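# Place the green block into the blue tray

## Task

Get the green block so that it sits inside the blue tray, and leave it there once the robot lets go.

## Robot and tools

Robot: two arms, left_arm and right_arm, each with six joints and a gripper. In the scene frame the origin is at table-top height, midway between the nominal bases. +z points up, +x points out over the table, and left_arm is on the +y side. These names do not match image left and right. Calibrated bases: left_arm at (-0.005, +0.261, +0.022) m with quat_wxyz (+1.000, 0, 0, -0.010); right_arm at (+0.033, -0.228, +0.047) m with quat_wxyz (+1.000, 0, 0, +0.008). Each arm reports its hand pose, velocities, targets and wrist-camera pose in its own base frame. Fixed cameras and the table use the scene frame. Printed hand positions can be off by a few centimetres, more at long reach.

Joint row: every command row has 14 plain numbers covering both arms, even if only one arm moves. The order is left_arm waist, shoulder, elbow, wrist pitch, wrist yaw, wrist roll, opening, then the same seven for right_arm. Joint numbers are absolute target angles in radians, in the same convention that Joint positions prints. Stated ranges: waist -2.880 to 2.880, shoulder 0.000 to 3.142, elbow 0.000 to 3.019, wrist pitch -1.693 to 1.571, wrist yaw -1.571 to 1.571, wrist roll -2.094 to 2.094. The shoulder's sign is flipped on both arms in everything you send and read. Its usable numbers are therefore -3.142 to 0.000. Real joint ends can differ from these by up to 0.084 rad. A target more than 0.084 past an end, and further out than the current angle, gets the call refused. A target just past the real end is clipped, and the result may say "joint sent to its limit". Opening is absolute on a -1 (closed) to +1 (fully open) scale. Between the ends, the fingers go to where grip_measured would read that value. Sending 0 is a real command, so repeat the current value to leave a gripper alone.

Tools:
- execute_actions(actions, cameras): actions is a list of actions. Each action is a table of up to 15 rows of 14 numbers, one row per 1/30 s step. A short table repeats its last row for the remaining steps. An empty list just returns state and images. cameras lists names such as cam_high, cam_over, cam_left_wrist or cam_right_wrist, or ["all"], or []. An unknown name invalidates the call.
- move(target, speed, blend, opening_speed, grip_force, blocking, cameras): target is one 14-number row of absolute joint angles and openings, or a list of up to 15 such rows visited in order. All joints move in sync along joint-space paths, so grippers trace curves. The paths do not avoid obstacles or the other arm. speed is in rad/s for the joint with farthest to go: 0.01 to 12.57, default 0.5, given as one value or one per target. blend, in rad, rounds corners at intermediate targets; 0 stops at each one. opening_speed, 0.2 or more, is per second on the -1..+1 scale; use it to close gently. grip_force is newtons per pad, 10 to 50, given once or per arm; it persists and starts at full force. Low forces close slowly. blocking=false returns after about 0.5 s while the motion continues, and a new move replaces it. The result adds a "move:" line such as done, off_target (resting more than 0.035 rad from target), moving, held or fault, plus limits=held if steps were withheld. done says nothing about contact.
- wait(seconds 0 to 10): lets time pass with the last commands held. It returns early if a running move ends.
- stop(): brakes a running move to rest. Braking needs some distance, more when fast.
- zoom_image(camera, region [x0,y0,x1,y1] in pixels, at most 504x504): gives a closer look at that camera's latest image.
- finished_scene(scene=1): ends the scene for good. The block must stay in the tray with no robot help.

Result lines: Joint positions and Joint velocities show one block per arm in joint order. Units are rad and rad/s, then finger-pad gap in m (0.094 fully open). "within noise" means the arm is still. Joint targets shows the angles currently being driven toward. To hold a joint still, resend that value. Tool commands shows current gripper commands. end_effector_position is the point between the pads, about 1 cm behind the fingertips. The fingers point along the gripper's +z and close along its y. grip_measured is opening on the command scale and reads slightly wide when empty. Under a firm squeeze it reads a few mm under the part's width. Squeeze builds as the command drops below the touch reading, then jumps to the force limit. To release, command well above grip_measured. grip_effort_nm is gripper motor effort (negative means closing) and is not a reliable grasp sensor. Joint torques include the arm's weight and have offsets. Torques 3 and 4 wrap at ±28 N m. "joint command not followed" means a clearance check altered that arm's targets. The check does not keep the two grippers apart.

Motion notes: joint speed is capped, and each step's target is kept within a fixed lead of the measured angle. Targets that would move a gripper more than 110 mm in one step get scaled back. An unfinished action may need its remainder sent again.

Avoid: dropping the block or letting it fall off the table; releasing it while it still moves; fast or hard contact with the table, tray or fixed objects; any hit or press between the two arms, including one gripper closing on the other's fingers; and holding loads or pushing against unreachable poses for long. Motors overheat: a MOTOR HOT line appears at 85 °C, and at 100 °C the arm drops and faults for 30 to 60 s or more. Approach slowly and close gently.

Each tool is called after "Call:" as name(argument=value, ...) on one line, values as JSON.

## Session

Call:
execute_actions(actions=[])

Scene clock: 0.00 s.
left_arm: end_effector_position=(+0.1189, +0.0818, +0.1886) grip_measured=+1.000 grip_effort_nm=n/a end_effector_quat_wxyz=(+0.022, +0.912, -0.409, -0.027) | right_arm: end_effector_position=(+0.1940, -0.4036, +0.1525) grip_measured=+1.000 grip_effort_nm=n/a end_effector_quat_wxyz=(+0.467, +0.093, +0.715, -0.513)
Joint positions: left_arm=[0.58 -0.71 0.728 -1.656 -0.022 -1.718 0.094] | right_arm=[-1.222 -1.478 0.308 1.129 -0.26 -0.713 0.094]
Joint velocities: within noise
Joint torques (N m): no reading
Heat: left arm: hottest shoulder 33 °C; right arm: hottest waist 35 °C.
Joint targets: left_arm=[0.580 -0.710 0.752 -1.656 -0.022 -1.718] | right_arm=[-1.222 -1.482 0.320 1.132 -0.260 -0.713]
Tool commands: left_gripper/opening=+1.0 right_gripper/opening=+1.0

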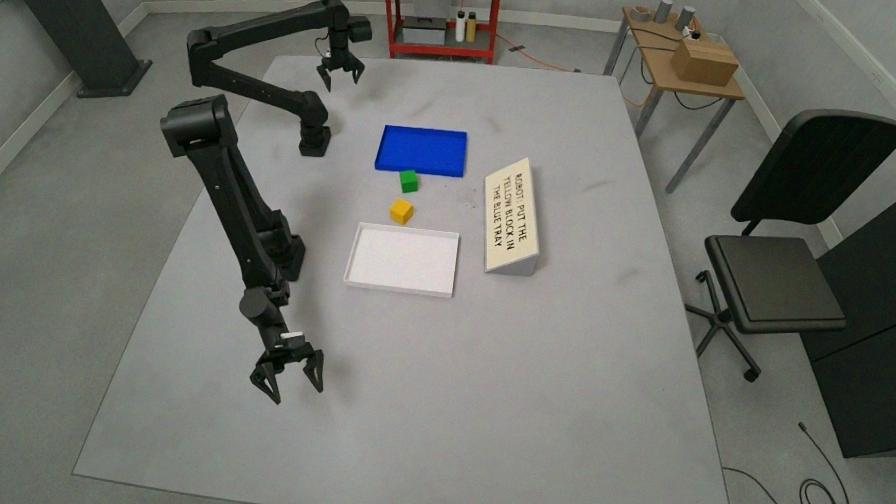

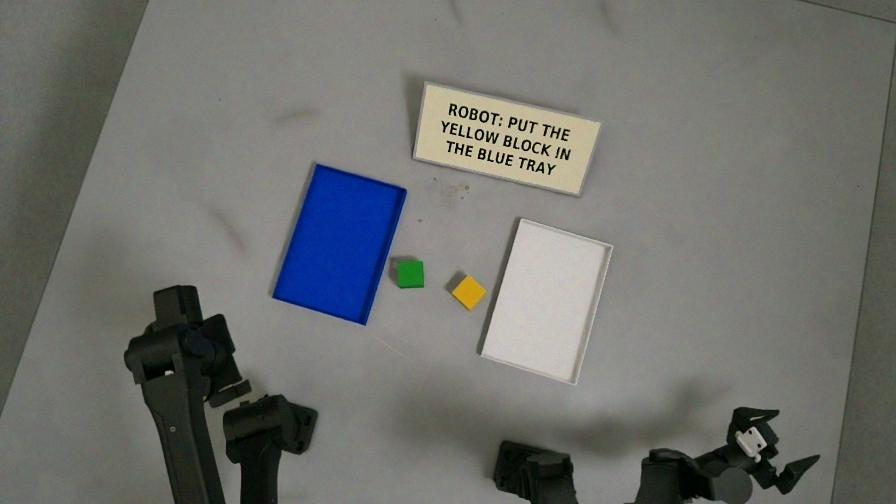

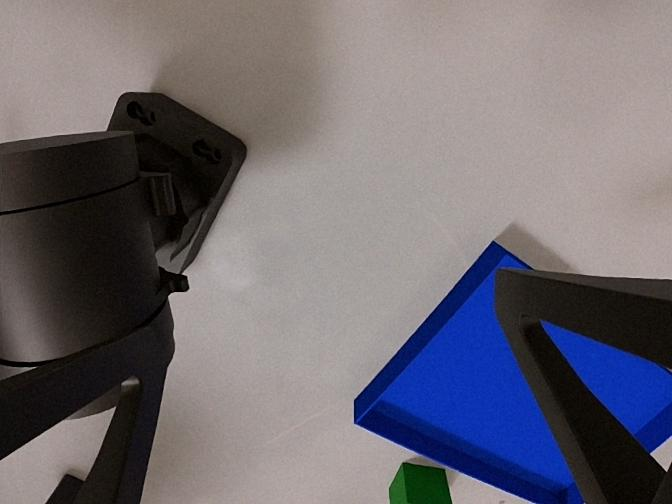

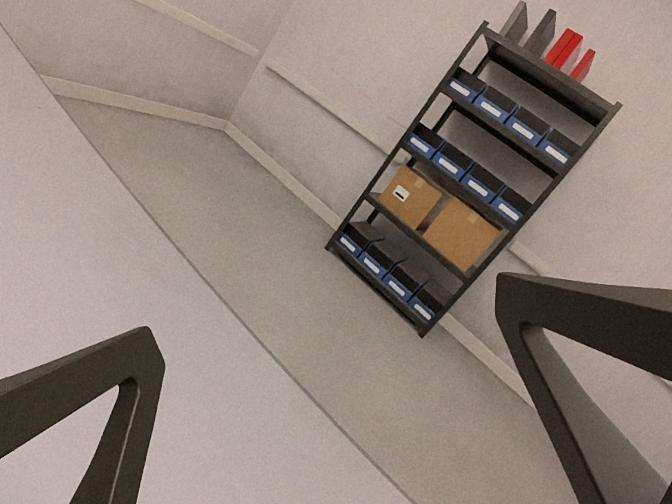

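Call:
zoom_image(camera="cam_over", region=[120, 260, 372, 504])

Call:
zoom_image(camera="cam_over", region=[260, 150, 512, 340])

Call:
zoom_image(camera="cam_high", region=[320, 100, 560, 310])

Scaled by 2.000 from the camera's 896x504 image, which has a finer 1280x720 frame.

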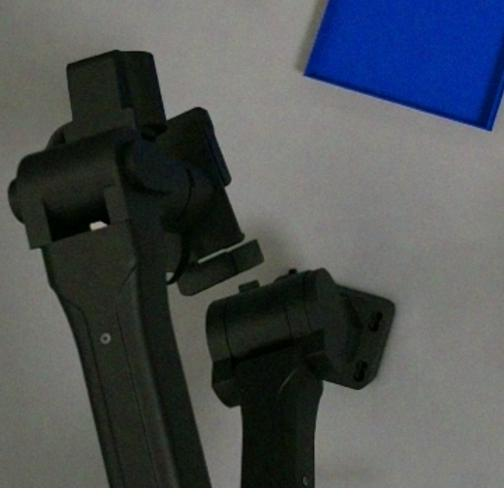

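Scaled by 2.000 from the camera's 896x504 image, which has a finer 1280x720 frame.

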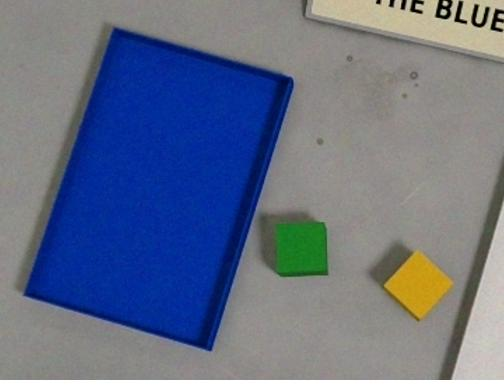

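Scaled by 2.100 from the camera's 896x504 image, which has a finer 1280x720 frame.

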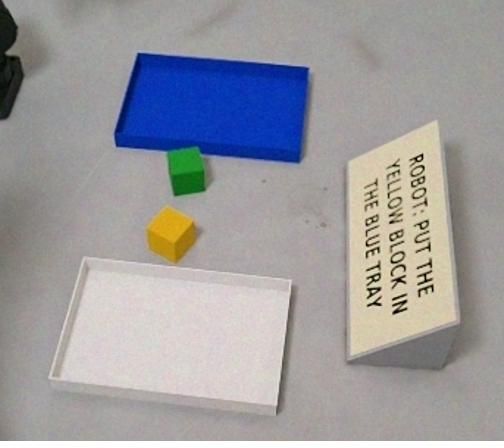

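Call:
move(target=[-0.40, -0.71, 1.05, -1.656, 0.0, 0.0, 1.0, -1.222, -1.482, 0.320, 1.132, -0.260, -0.713, 1.0], speed=0.8, cameras=["all"])

Scene clock: 69.00 s.
left_arm: end_effector_position=(+0.1795, -0.0744, +0.2921) grip_measured=+1.000 grip_effort_nm=-0.05 end_effector_quat_wxyz=(+0.097, +0.189, +0.977, -0.019) | right_arm: end_effector_position=(+0.1940, -0.4036, +0.1525) grip_measured=+1.000 grip_effort_nm=0.01 end_effector_quat_wxyz=(+0.467, +0.093, +0.715, -0.513)
Joint positions: left_arm=[-0.392 -0.71 0.992 -1.656 -0.002 -0.01 0.094] | right_arm=[-1.222 -1.478 0.308 1.129 -0.26 -0.713 0.094]
Joint torques (N m): left_arm=[-1.38 -1.03 15.79 0.39 0.15 0.19] | right_arm=[0.26 6.95 6.5 2.17 0.12 -0.02]
Heat: left arm: hottest elbow 41 °C; right arm: hottest waist 35 °C.
Joint targets: left_arm=[-0.400 -0.710 1.050 -1.656 0.000 0.000] | right_arm=[-1.222 -1.482 0.320 1.132 -0.260 -0.713]
move: off_target (left_arm); left_arm: the elbow is farthest, 0.058 rad from its target

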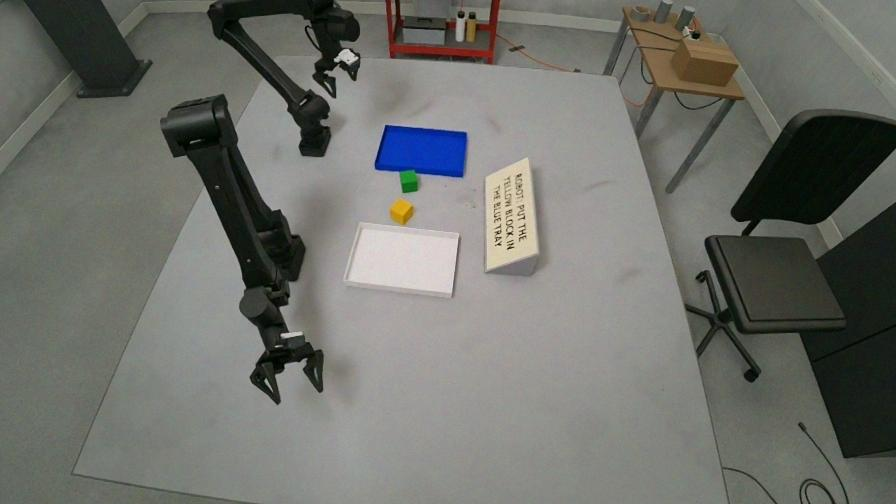

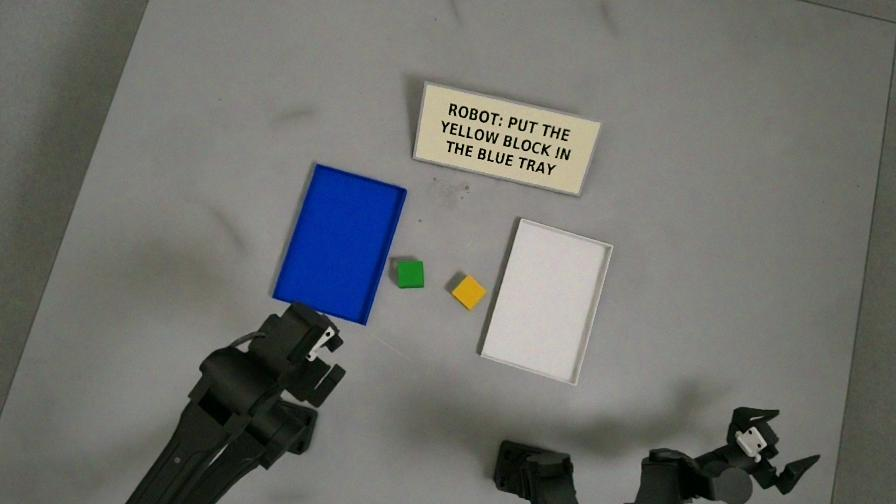

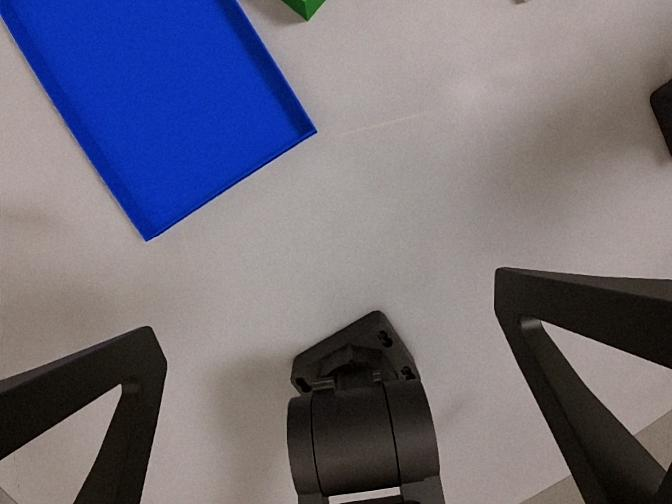

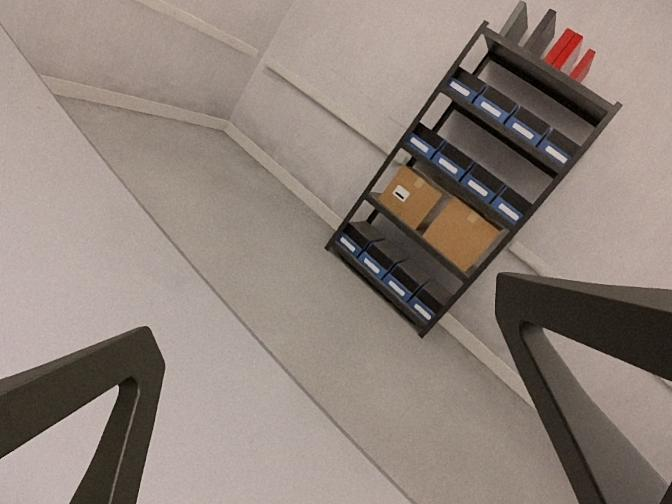

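Call:
move(target=[-0.40, -1.01, 1.05, -1.656, 0.0, 0.0, 1.0, -1.222, -1.482, 0.320, 1.132, -0.260, -0.713, 1.0], speed=0.6)

Call:
move(target=[-0.40, -1.01, 1.05, -1.30, 0.0, 0.0, 1.0, -1.222, -1.482, 0.320, 1.132, -0.260, -0.713, 1.0], speed=0.6, cameras=["cam_over", "cam_left_wrist"])

Scene clock: 79.13 s.
left_arm: end_effector_position=(+0.2179, -0.0903, +0.2370) grip_measured=+1.000 grip_effort_nm=-0.05 end_effector_quat_wxyz=(-0.045, +0.190, +0.981, +0.010) | right_arm: end_effector_position=(+0.1940, -0.4036, +0.1525) grip_measured=+1.000 grip_effort_nm=0.01 end_effector_quat_wxyz=(+0.467, +0.093, +0.715, -0.513)
Joint positions: left_arm=[-0.392 -1.007 0.999 -1.656 -0.002 -0.009 0.094] | right_arm=[-1.222 -1.478 0.308 1.129 -0.26 -0.713 0.094]
Joint torques (N m): left_arm=[-1.2 2.96 14.84 -0.18 0.11 0.18] | right_arm=[0.15 6.95 6.52 2.17 0.12 -0.02]
Heat: left arm: hottest elbow 44 °C; right arm: hottest waist 35 °C.
Joint targets: left_arm=[-0.400 -1.010 1.050 -1.656 0.000 0.000] | right_arm=[-1.222 -1.482 0.320 1.132 -0.260 -0.713]
move: off_target (left_arm); left_arm: the elbow is farthest, 0.051 rad from its target

Scene clock: 80.40 s.
left_arm: end_effector_position=(+0.2962, -0.1227, +0.2437) grip_measured=+1.000 grip_effort_nm=-0.05 end_effector_quat_wxyz=(+0.123, +0.189, +0.974, -0.024) | right_arm: end_effector_position=(+0.1940, -0.4036, +0.1525) grip_measured=+1.000 grip_effort_nm=0.01 end_effector_quat_wxyz=(+0.467, +0.093, +0.715, -0.513)
Joint positions: left_arm=[-0.392 -1.007 0.999 -1.311 -0.002 -0.009 0.094] | right_arm=[-1.222 -1.478 0.308 1.129 -0.26 -0.713 0.094]
Joint torques (N m): left_arm=[-0.97 3.9 15.68 1.01 0.13 0.17] | right_arm=[0.21 6.89 6.5 2.17 0.12 -0.01]
Heat: left arm: hottest elbow 44 °C; right arm: hottest waist 35 °C.
Joint targets: left_arm=[-0.400 -1.010 1.050 -1.300 0.000 0.000] | right_arm=[-1.222 -1.482 0.320 1.132 -0.260 -0.713]
move: off_target (left_arm); left_arm: the elbow is farthest, 0.051 rad from its target
Images, in order (width x height): cam_over 896x504, cam_left_wrist 672x504.

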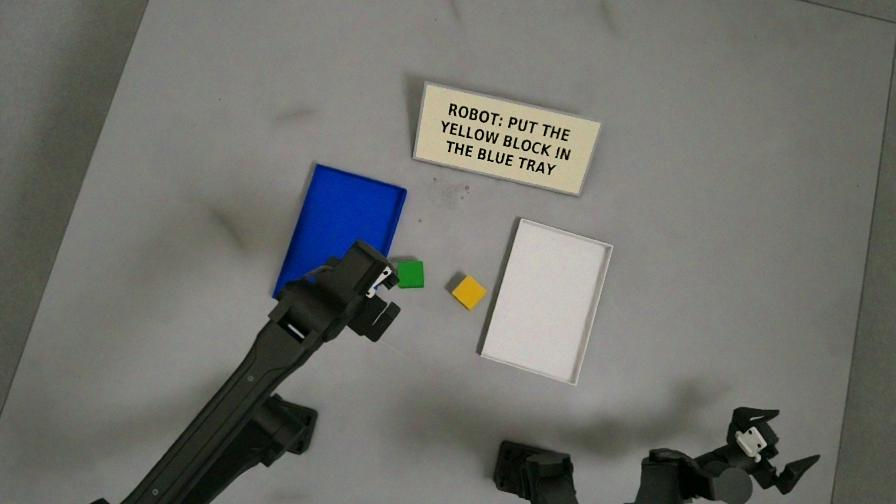

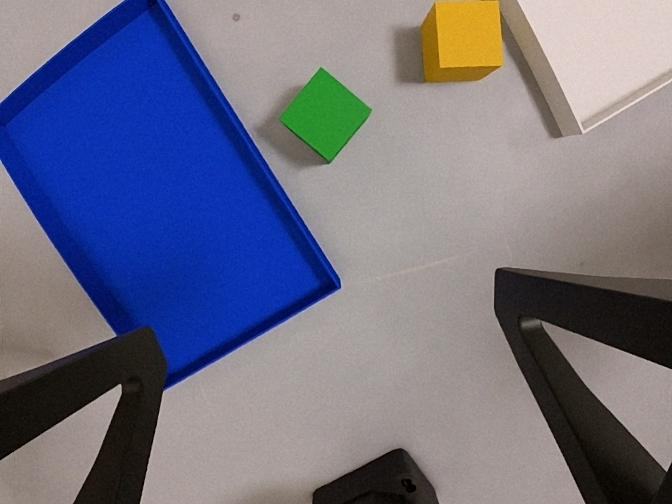

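Call:
zoom_image(camera="cam_over", region=[250, 200, 502, 392])

Scaled by 2.000 from the camera's 896x504 image, which has a finer 1280x720 frame.

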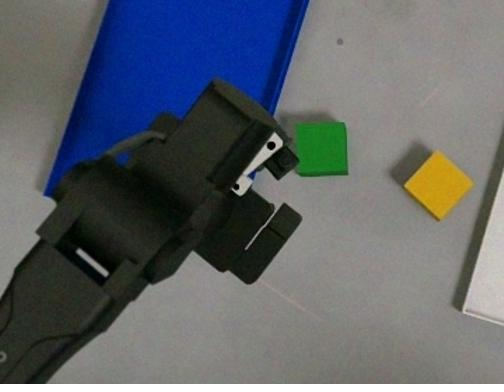

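Call:
move(target=[-0.42, -1.425, 1.30, -1.39, 0.0, 0.0, 1.0, -1.222, -1.482, 0.320, 1.132, -0.260, -0.713, 1.0], speed=0.6, cameras=["cam_high", "cam_over", "cam_left_wrist"])

Scene clock: 124.27 s.
left_arm: end_effector_position=(+0.3763, -0.1647, +0.2008) grip_measured=+1.000 grip_effort_nm=-0.05 end_effector_quat_wxyz=(+0.007, +0.200, +0.980, -0.001) | right_arm: end_effector_position=(+0.1940, -0.4036, +0.1525) grip_measured=+1.000 grip_effort_nm=0.01 end_effector_quat_wxyz=(+0.467, +0.093, +0.715, -0.513)
Joint positions: left_arm=[-0.412 -1.417 1.243 -1.382 -0.002 -0.009 0.094] | right_arm=[-1.222 -1.478 0.308 1.129 -0.26 -0.713 0.094]
Joint torques (N m): left_arm=[-1.38 9.52 15.58 -0.4 0.15 0.18] | right_arm=[0.15 7 6.52 2.17 0.12 -0.02]
Heat: left arm: hottest elbow 45 °C; right arm: hottest waist 34 °C.
Joint targets: left_arm=[-0.420 -1.425 1.300 -1.390 0.000 0.000] | right_arm=[-1.222 -1.482 0.320 1.132 -0.260 -0.713]
move: off_target (left_arm); left_arm: the elbow is farthest, 0.057 rad from its target
Images, in order (width x height): cam_high 896x504, cam_over 896x504, cam_left_wrist 672x504.

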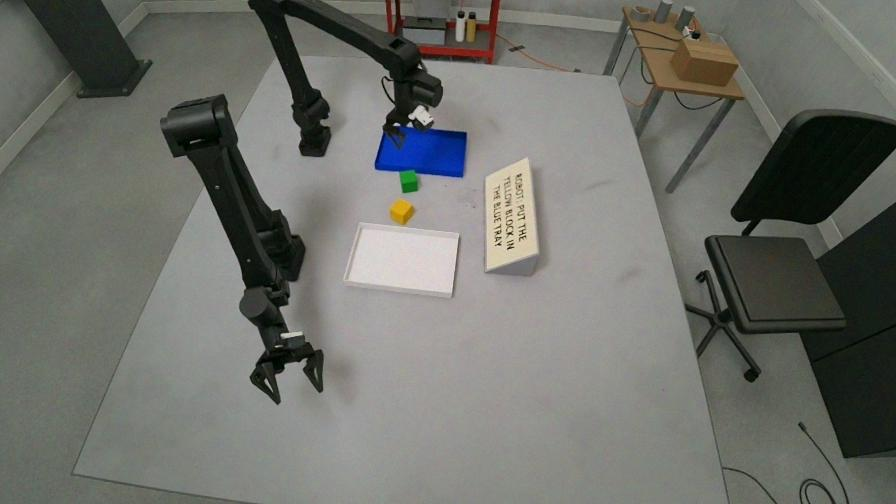

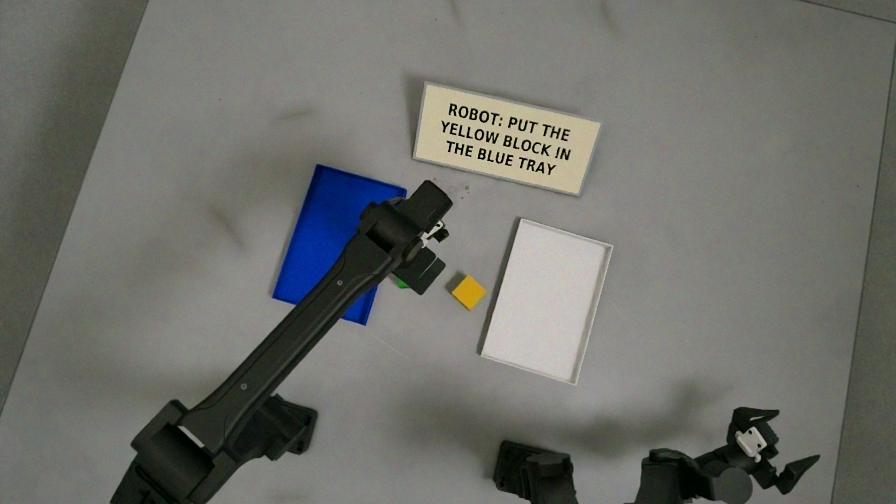

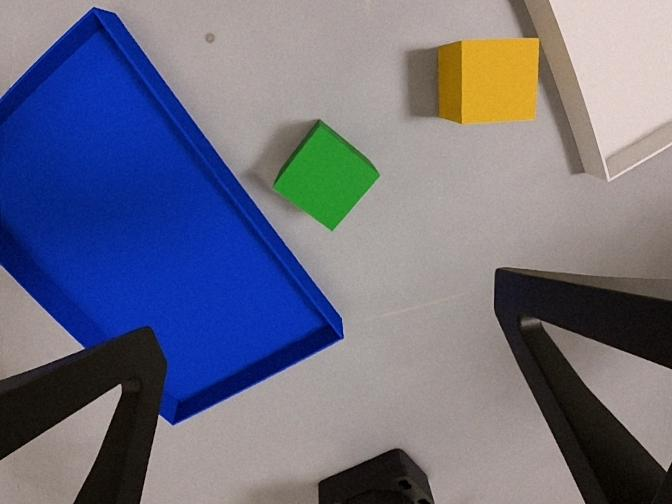

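Call:
move(target=[-0.42, -1.425, 1.30, -1.40, 0.0, 0.86, 1.0, -1.222, -1.482, 0.320, 1.132, -0.260, -0.713, 1.0], speed=0.7, cameras=["cam_high", "cam_over", "cam_left_wrist"])

Scene clock: 147.23 s.
left_arm: end_effector_position=(+0.3739, -0.1637, +0.2008) grip_measured=+1.000 grip_effort_nm=-0.06 end_effector_quat_wxyz=(+0.002, +0.590, +0.807, +0.001) | right_arm: end_effector_position=(+0.1940, -0.4036, +0.1525) grip_measured=+1.000 grip_effort_nm=0.01 end_effector_quat_wxyz=(+0.467, +0.093, +0.715, -0.513)
Joint positions: left_arm=[-0.412 -1.417 1.243 -1.392 -0.001 0.85 0.094] | right_arm=[-1.222 -1.478 0.308 1.129 -0.26 -0.713 0.094]
Joint torques (N m): left_arm=[-1.38 9.7 15.5 -0.46 0.15 0.2] | right_arm=[0.21 6.95 6.5 2.15 0.12 -0.02]
Heat: left arm: hottest elbow 45 °C; right arm: hottest waist 34 °C.
Joint targets: left_arm=[-0.420 -1.425 1.300 -1.400 0.000 0.860] | right_arm=[-1.222 -1.482 0.320 1.132 -0.260 -0.713]
move: off_target (left_arm); left_arm: the elbow is farthest, 0.057 rad from its target
Images, in order (width x height): cam_high 896x504, cam_over 896x504, cam_left_wrist 672x504.

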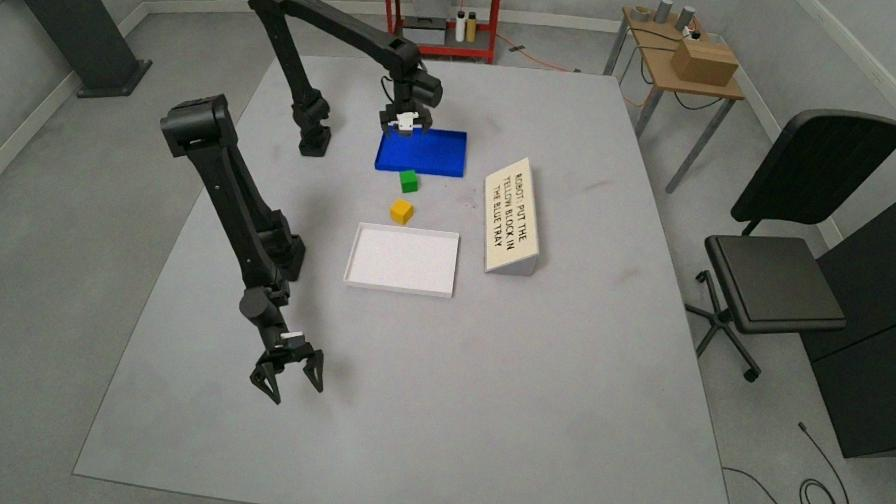

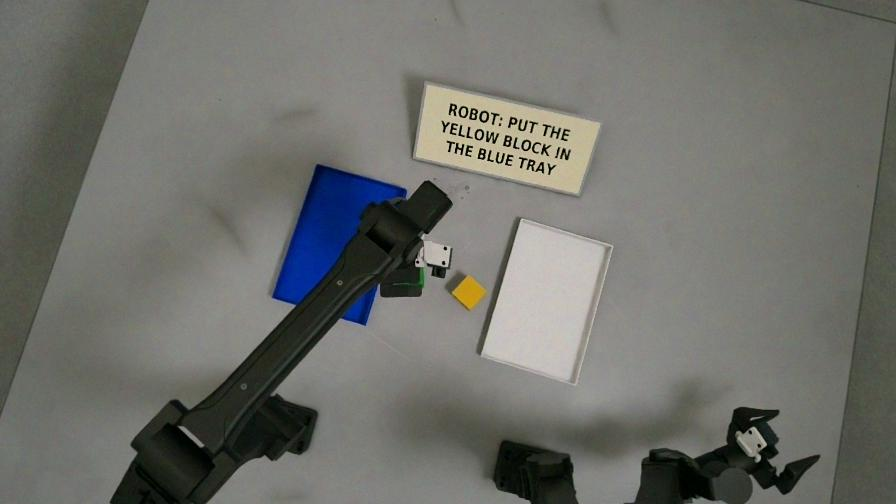

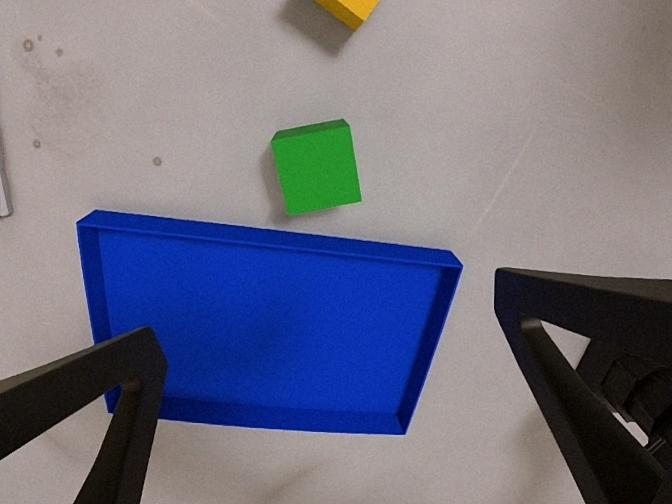

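Call:
move(target=[-0.435, -1.522, 1.124, -1.134, 0.0, 0.845, 1.0, -1.222, -1.482, 0.320, 1.132, -0.260, -0.713, 1.0], speed=0.4, cameras=["cam_high", "cam_over", "cam_left_wrist"])

Scene clock: 164.20 s.
left_arm: end_effector_position=(+0.3943, -0.1797, +0.1226) grip_measured=+1.000 grip_effort_nm=-0.06 end_effector_quat_wxyz=(+0.022, +0.596, +0.803, +0.005) | right_arm: end_effector_position=(+0.1940, -0.4036, +0.1525) grip_measured=+1.000 grip_effort_nm=0.01 end_effector_quat_wxyz=(+0.467, +0.093, +0.715, -0.513)
Joint positions: left_arm=[-0.427 -1.512 1.131 -1.144 -0.001 0.851 0.094] | right_arm=[-1.222 -1.478 0.308 1.129 -0.26 -0.713 0.094]
Joint torques (N m): left_arm=[-1.44 10.46 8.95 0.47 0.15 0.02] | right_arm=[0.21 6.95 6.52 2.15 0.12 -0.01]
Heat: left arm: hottest elbow 46 °C; right arm: hottest waist 34 °C.
Joint targets: left_arm=[-0.435 -1.522 1.124 -1.134 0.000 0.845] | right_arm=[-1.222 -1.482 0.320 1.132 -0.260 -0.713]
move: done
Images, in order (width x height): cam_high 896x504, cam_over 896x504, cam_left_wrist 672x504.

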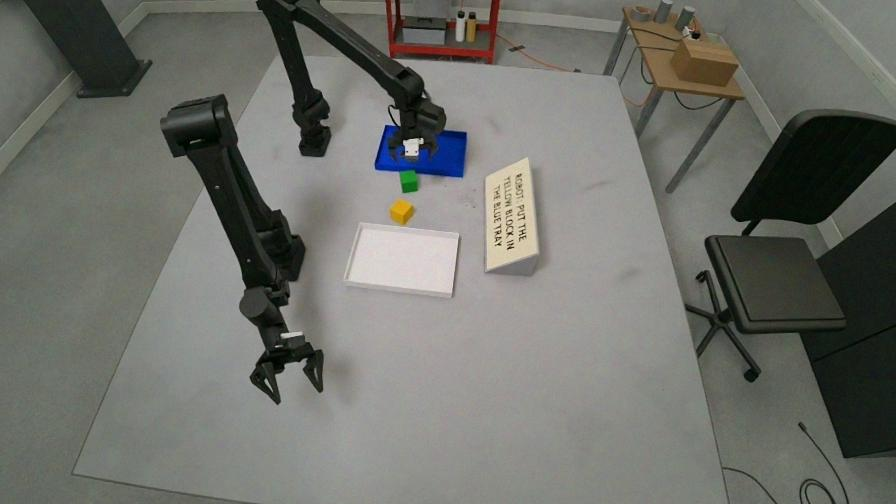

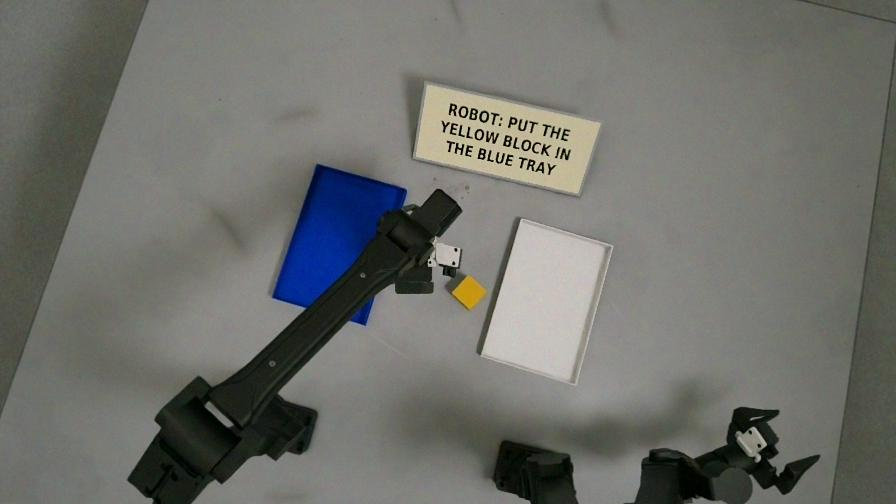

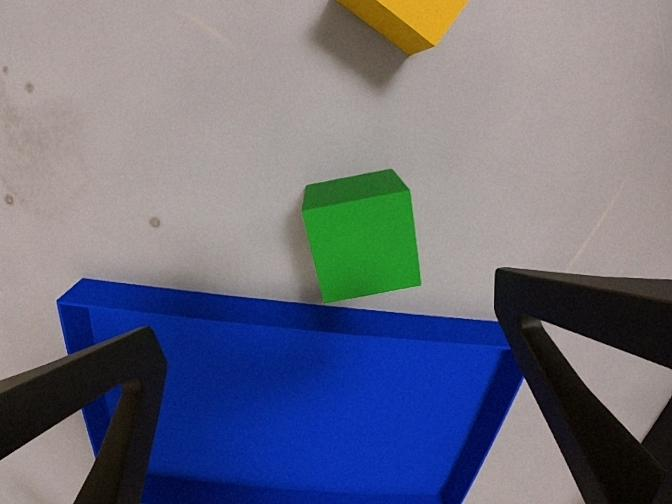

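Call:
move(target=[-0.435, -1.578, 1.005, -1.006, 0.0, 0.845, 1.0, -1.222, -1.482, 0.320, 1.132, -0.260, -0.713, 1.0], speed=0.3, cameras=["cam_high", "cam_over", "cam_left_wrist"])

Scene clock: 181.93 s.
left_arm: end_effector_position=(+0.3752, -0.1710, +0.0592) grip_measured=+1.000 grip_effort_nm=-0.06 end_effector_quat_wxyz=(-0.001, +0.596, +0.803, +0.000) | right_arm: end_effector_position=(+0.1940, -0.4036, +0.1525) grip_measured=+1.000 grip_effort_nm=0.01 end_effector_quat_wxyz=(+0.467, +0.093, +0.715, -0.513)
Joint positions: left_arm=[-0.427 -1.569 1.011 -1.015 -0.001 0.851 0.094] | right_arm=[-1.222 -1.478 0.308 1.129 -0.26 -0.713 0.094]
Joint torques (N m): left_arm=[-1.38 10.34 8.16 0.21 0.15 0.04] | right_arm=[0.26 6.95 6.52 2.17 0.12 -0.02]
Heat: left arm: hottest elbow 44 °C; right arm: hottest waist 34 °C.
Joint targets: left_arm=[-0.435 -1.578 1.005 -1.006 0.000 0.845] | right_arm=[-1.222 -1.482 0.320 1.132 -0.260 -0.713]
move: done
Images, in order (width x height): cam_high 896x504, cam_over 896x504, cam_left_wrist 672x504.

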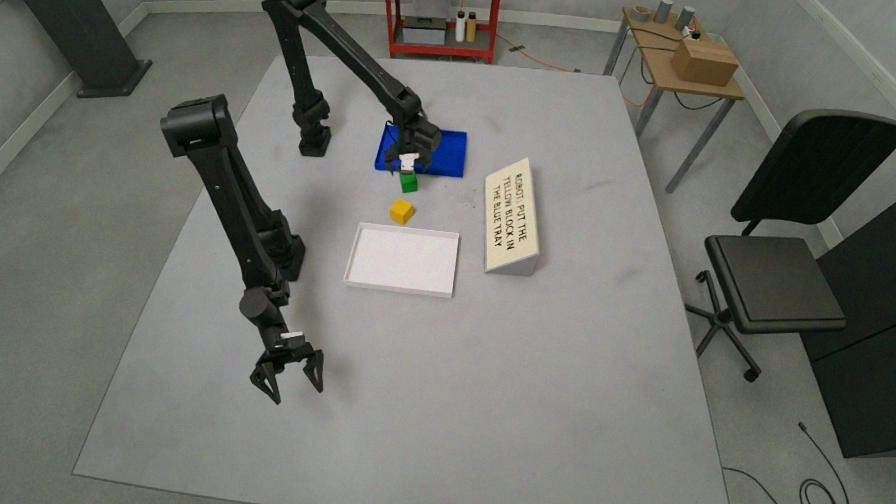

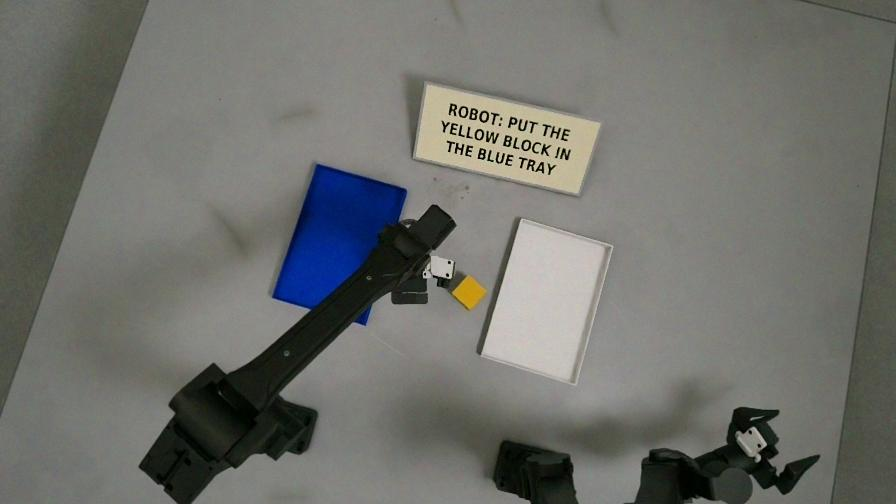

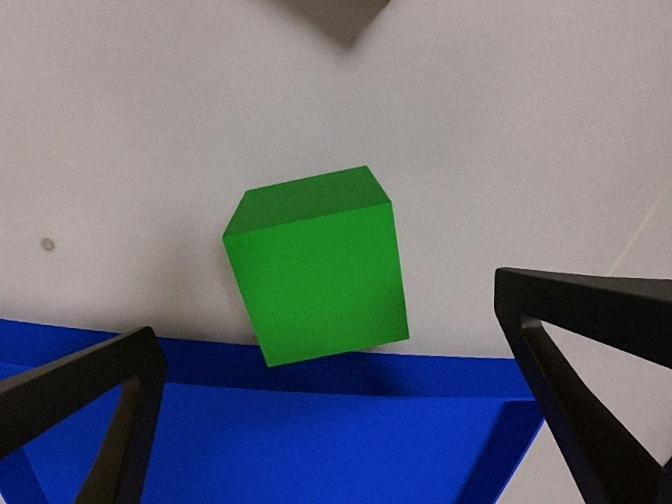

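Call:
zoom_image(camera="cam_high", region=[350, 100, 476, 226])

Call:
zoom_image(camera="cam_over", region=[360, 210, 500, 330])

Scaled by 4.000 from the camera's 896x504 image, which has a finer 1280x720 frame.

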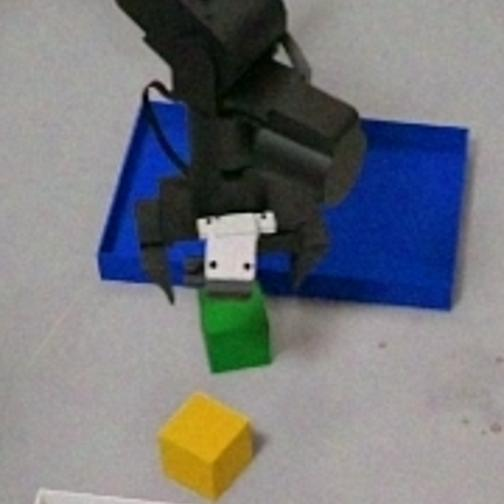

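Scaled by 3.600 from the camera's 896x504 image, which has a finer 1280x720 frame.

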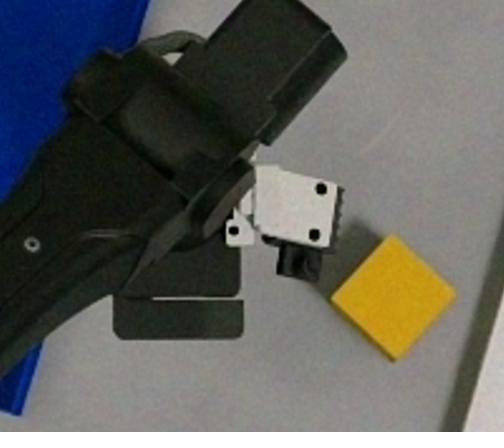

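Call:
move(target=[-0.433, -1.663, 0.945, -0.859, 0.0, 0.845, 1.0, -1.222, -1.482, 0.320, 1.132, -0.260, -0.713, 1.0], speed=0.15, cameras=["cam_high", "cam_over", "cam_left_wrist"])

Scene clock: 231.53 s.
left_arm: end_effector_position=(+0.3769, -0.1718, +0.0110) grip_measured=+1.000 grip_effort_nm=-0.06 end_effector_quat_wxyz=(+0.004, +0.596, +0.803, +0.002) | right_arm: end_effector_position=(+0.1940, -0.4036, +0.1525) grip_measured=+1.000 grip_effort_nm=0.01 end_effector_quat_wxyz=(+0.467, +0.093, +0.715, -0.513)
Joint positions: left_arm=[-0.427 -1.646 0.953 -0.869 -0.001 0.851 0.094] | right_arm=[-1.222 -1.478 0.308 1.129 -0.26 -0.713 0.094]
Joint torques (N m): left_arm=[-1.2 10.17 7.04 0.38 0.13 0.04] | right_arm=[0.15 6.95 6.5 2.17 0.12 -0.02]
Heat: left arm: hottest elbow 39 °C; right arm: hottest waist 34 °C.
Joint targets: left_arm=[-0.433 -1.663 0.945 -0.859 0.000 0.845] | right_arm=[-1.222 -1.482 0.320 1.132 -0.260 -0.713]
move: done
Images, in order (width x height): cam_high 896x504, cam_over 896x504, cam_left_wrist 672x504.

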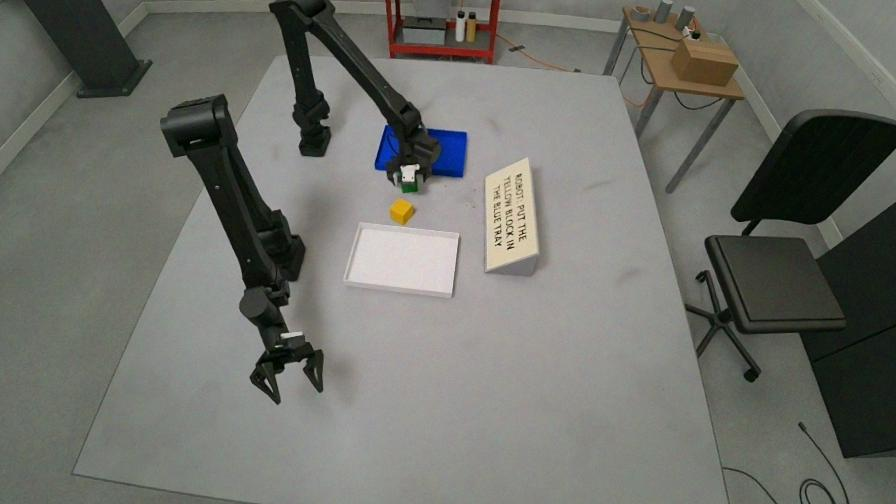

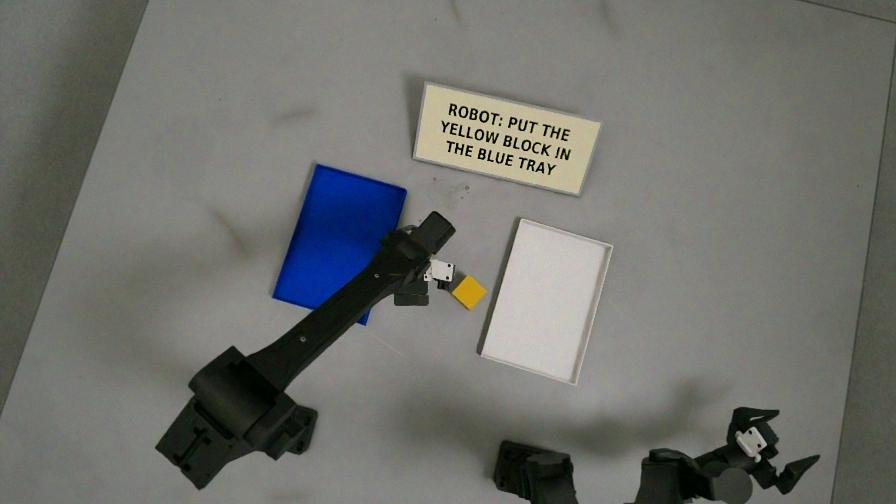

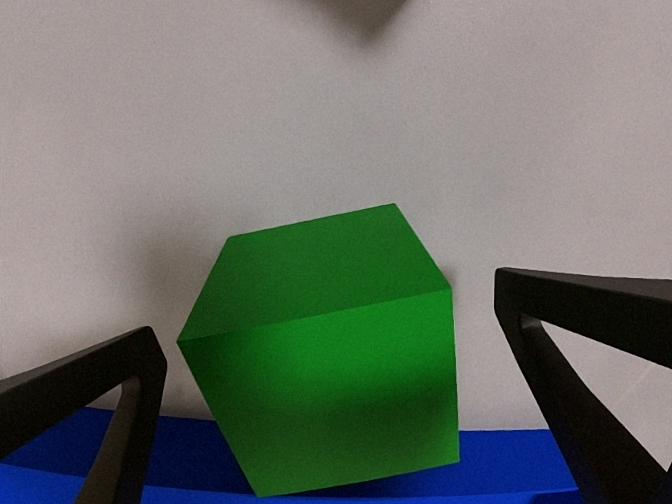

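Call:
move(target=[[-0.433, -1.675, 0.940, -0.852, 0.0, 0.845, 1.0, -1.222, -1.482, 0.320, 1.132, -0.260, -0.713, 1.0], [-0.433, -1.675, 0.940, -0.852, 0.0, 0.845, -0.15, -1.222, -1.482, 0.320, 1.132, -0.260, -0.713, 1.0]], speed=0.15, grip_force=30, opening_speed=0.5, cameras=["cam_high", "cam_left_wrist"])

Scene clock: 241.93 s.
left_arm: end_effector_position=(+0.3755, -0.1711, +0.0057) grip_measured=+0.060 grip_effort_nm=-0.63 end_effector_quat_wxyz=(+0.001, +0.596, +0.803, +0.001) | right_arm: end_effector_position=(+0.1940, -0.4036, +0.1525) grip_measured=+1.000 grip_effort_nm=0.01 end_effector_quat_wxyz=(+0.467, +0.093, +0.715, -0.513)
Joint positions: left_arm=[-0.427 -1.656 0.949 -0.861 -0.001 0.851 0.05] | right_arm=[-1.222 -1.478 0.308 1.129 -0.26 -0.713 0.094]
Joint torques (N m): left_arm=[-1.26 10.11 6.99 0.39 0.15 0.01] | right_arm=[0.21 6.89 6.52 2.17 0.11 -0.02]
Heat: left arm: hottest elbow 39 °C; right arm: hottest waist 34 °C.
Joint targets: left_arm=[-0.433 -1.675 0.940 -0.852 0.000 0.845] | right_arm=[-1.222 -1.482 0.320 1.132 -0.260 -0.713]
grip_force (N): 30, 30
move: done
Images, in order (width x height): cam_high 896x504, cam_left_wrist 672x504.

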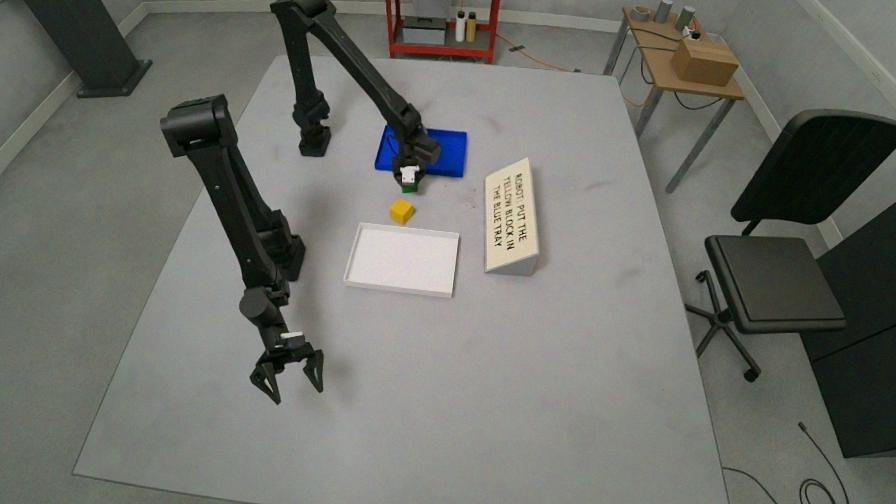

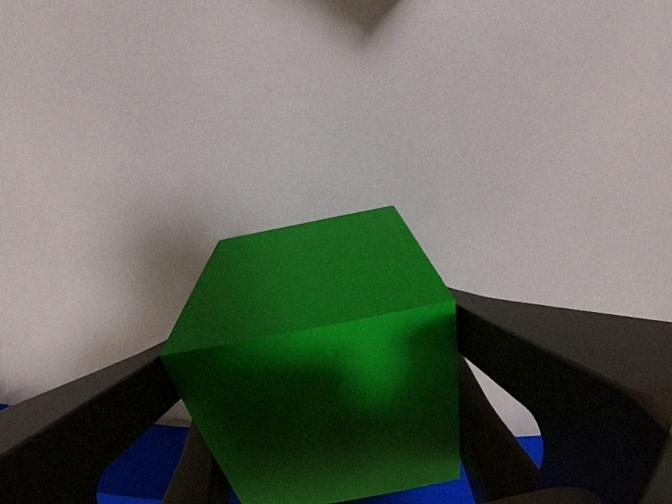

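Call:
move(target=[[-0.433, -1.515, 1.10, -1.105, 0.0, 0.845, -0.15, -1.222, -1.482, 0.320, 1.132, -0.260, -0.713, 1.0], [-0.02, -1.480, 1.06, -1.10, 0.0, 0.845, -0.15, -1.222, -1.482, 0.320, 1.132, -0.260, -0.713, 1.0]], speed=[0.25, 0.4], blend=[0.04, 0], cameras=["cam_high", "cam_over", "cam_left_wrist"])

Scene clock: 282.70 s.
left_arm: end_effector_position=(+0.4093, -0.0081, +0.0956) grip_measured=+0.059 grip_effort_nm=-0.68 end_effector_quat_wxyz=(+0.007, +0.421, +0.907, +0.004) | right_arm: end_effector_position=(+0.1940, -0.4036, +0.1525) grip_measured=+1.000 grip_effort_nm=0.01 end_effector_quat_wxyz=(+0.467, +0.093, +0.715, -0.513)
Joint positions: left_arm=[-0.019 -1.501 1.041 -1.095 -0.001 0.851 0.05] | right_arm=[-1.222 -1.478 0.308 1.129 -0.26 -0.713 0.094]
Joint torques (N m): left_arm=[-0.97 12.28 10.96 -0.24 0.14 0.07] | right_arm=[0.15 6.89 6.52 2.15 0.12 -0.02]
Heat: left arm: hottest elbow 37 °C; right arm: hottest waist 34 °C.
Joint targets: left_arm=[-0.020 -1.480 1.060 -1.100 0.000 0.845] | right_arm=[-1.222 -1.482 0.320 1.132 -0.260 -0.713]
grip_force (N): 30, 30
move: done
Images, in order (width x height): cam_high 896x504, cam_over 896x504, cam_left_wrist 672x504.

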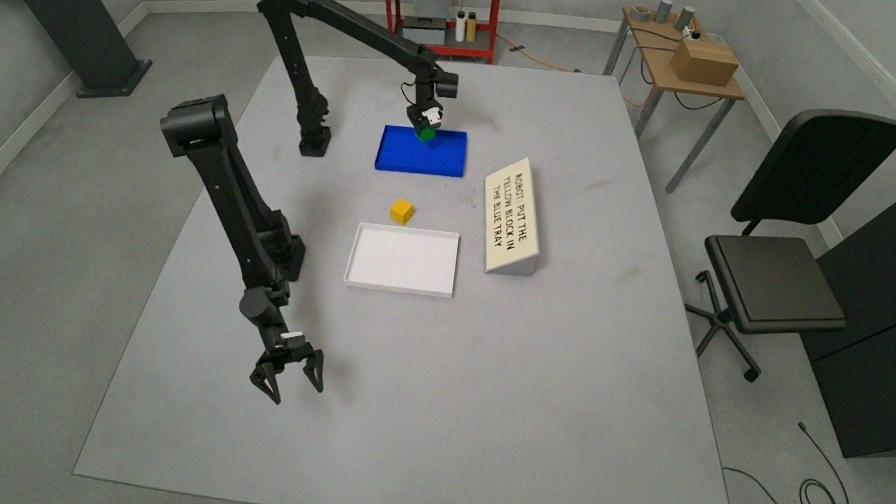

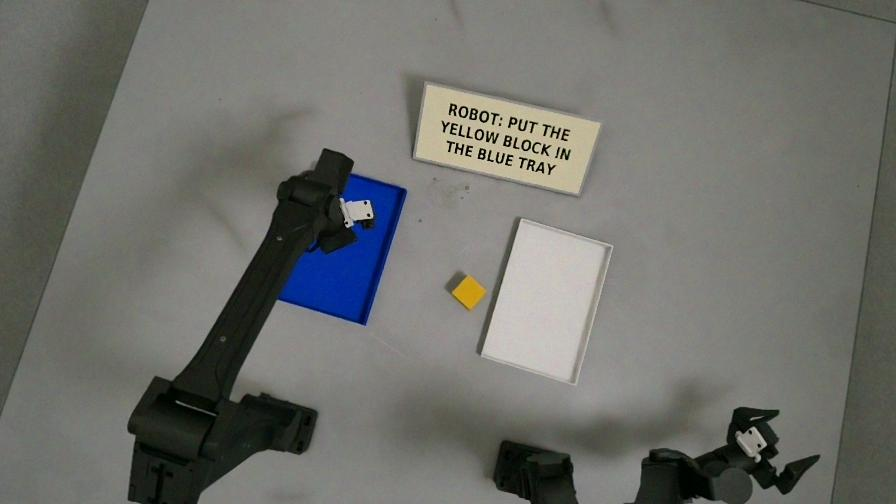

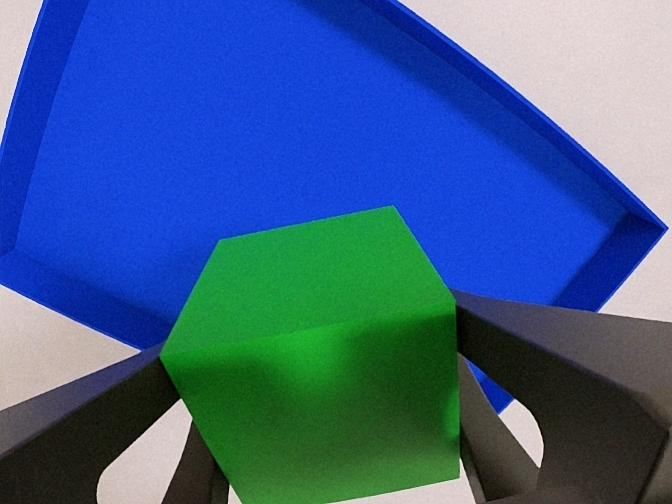

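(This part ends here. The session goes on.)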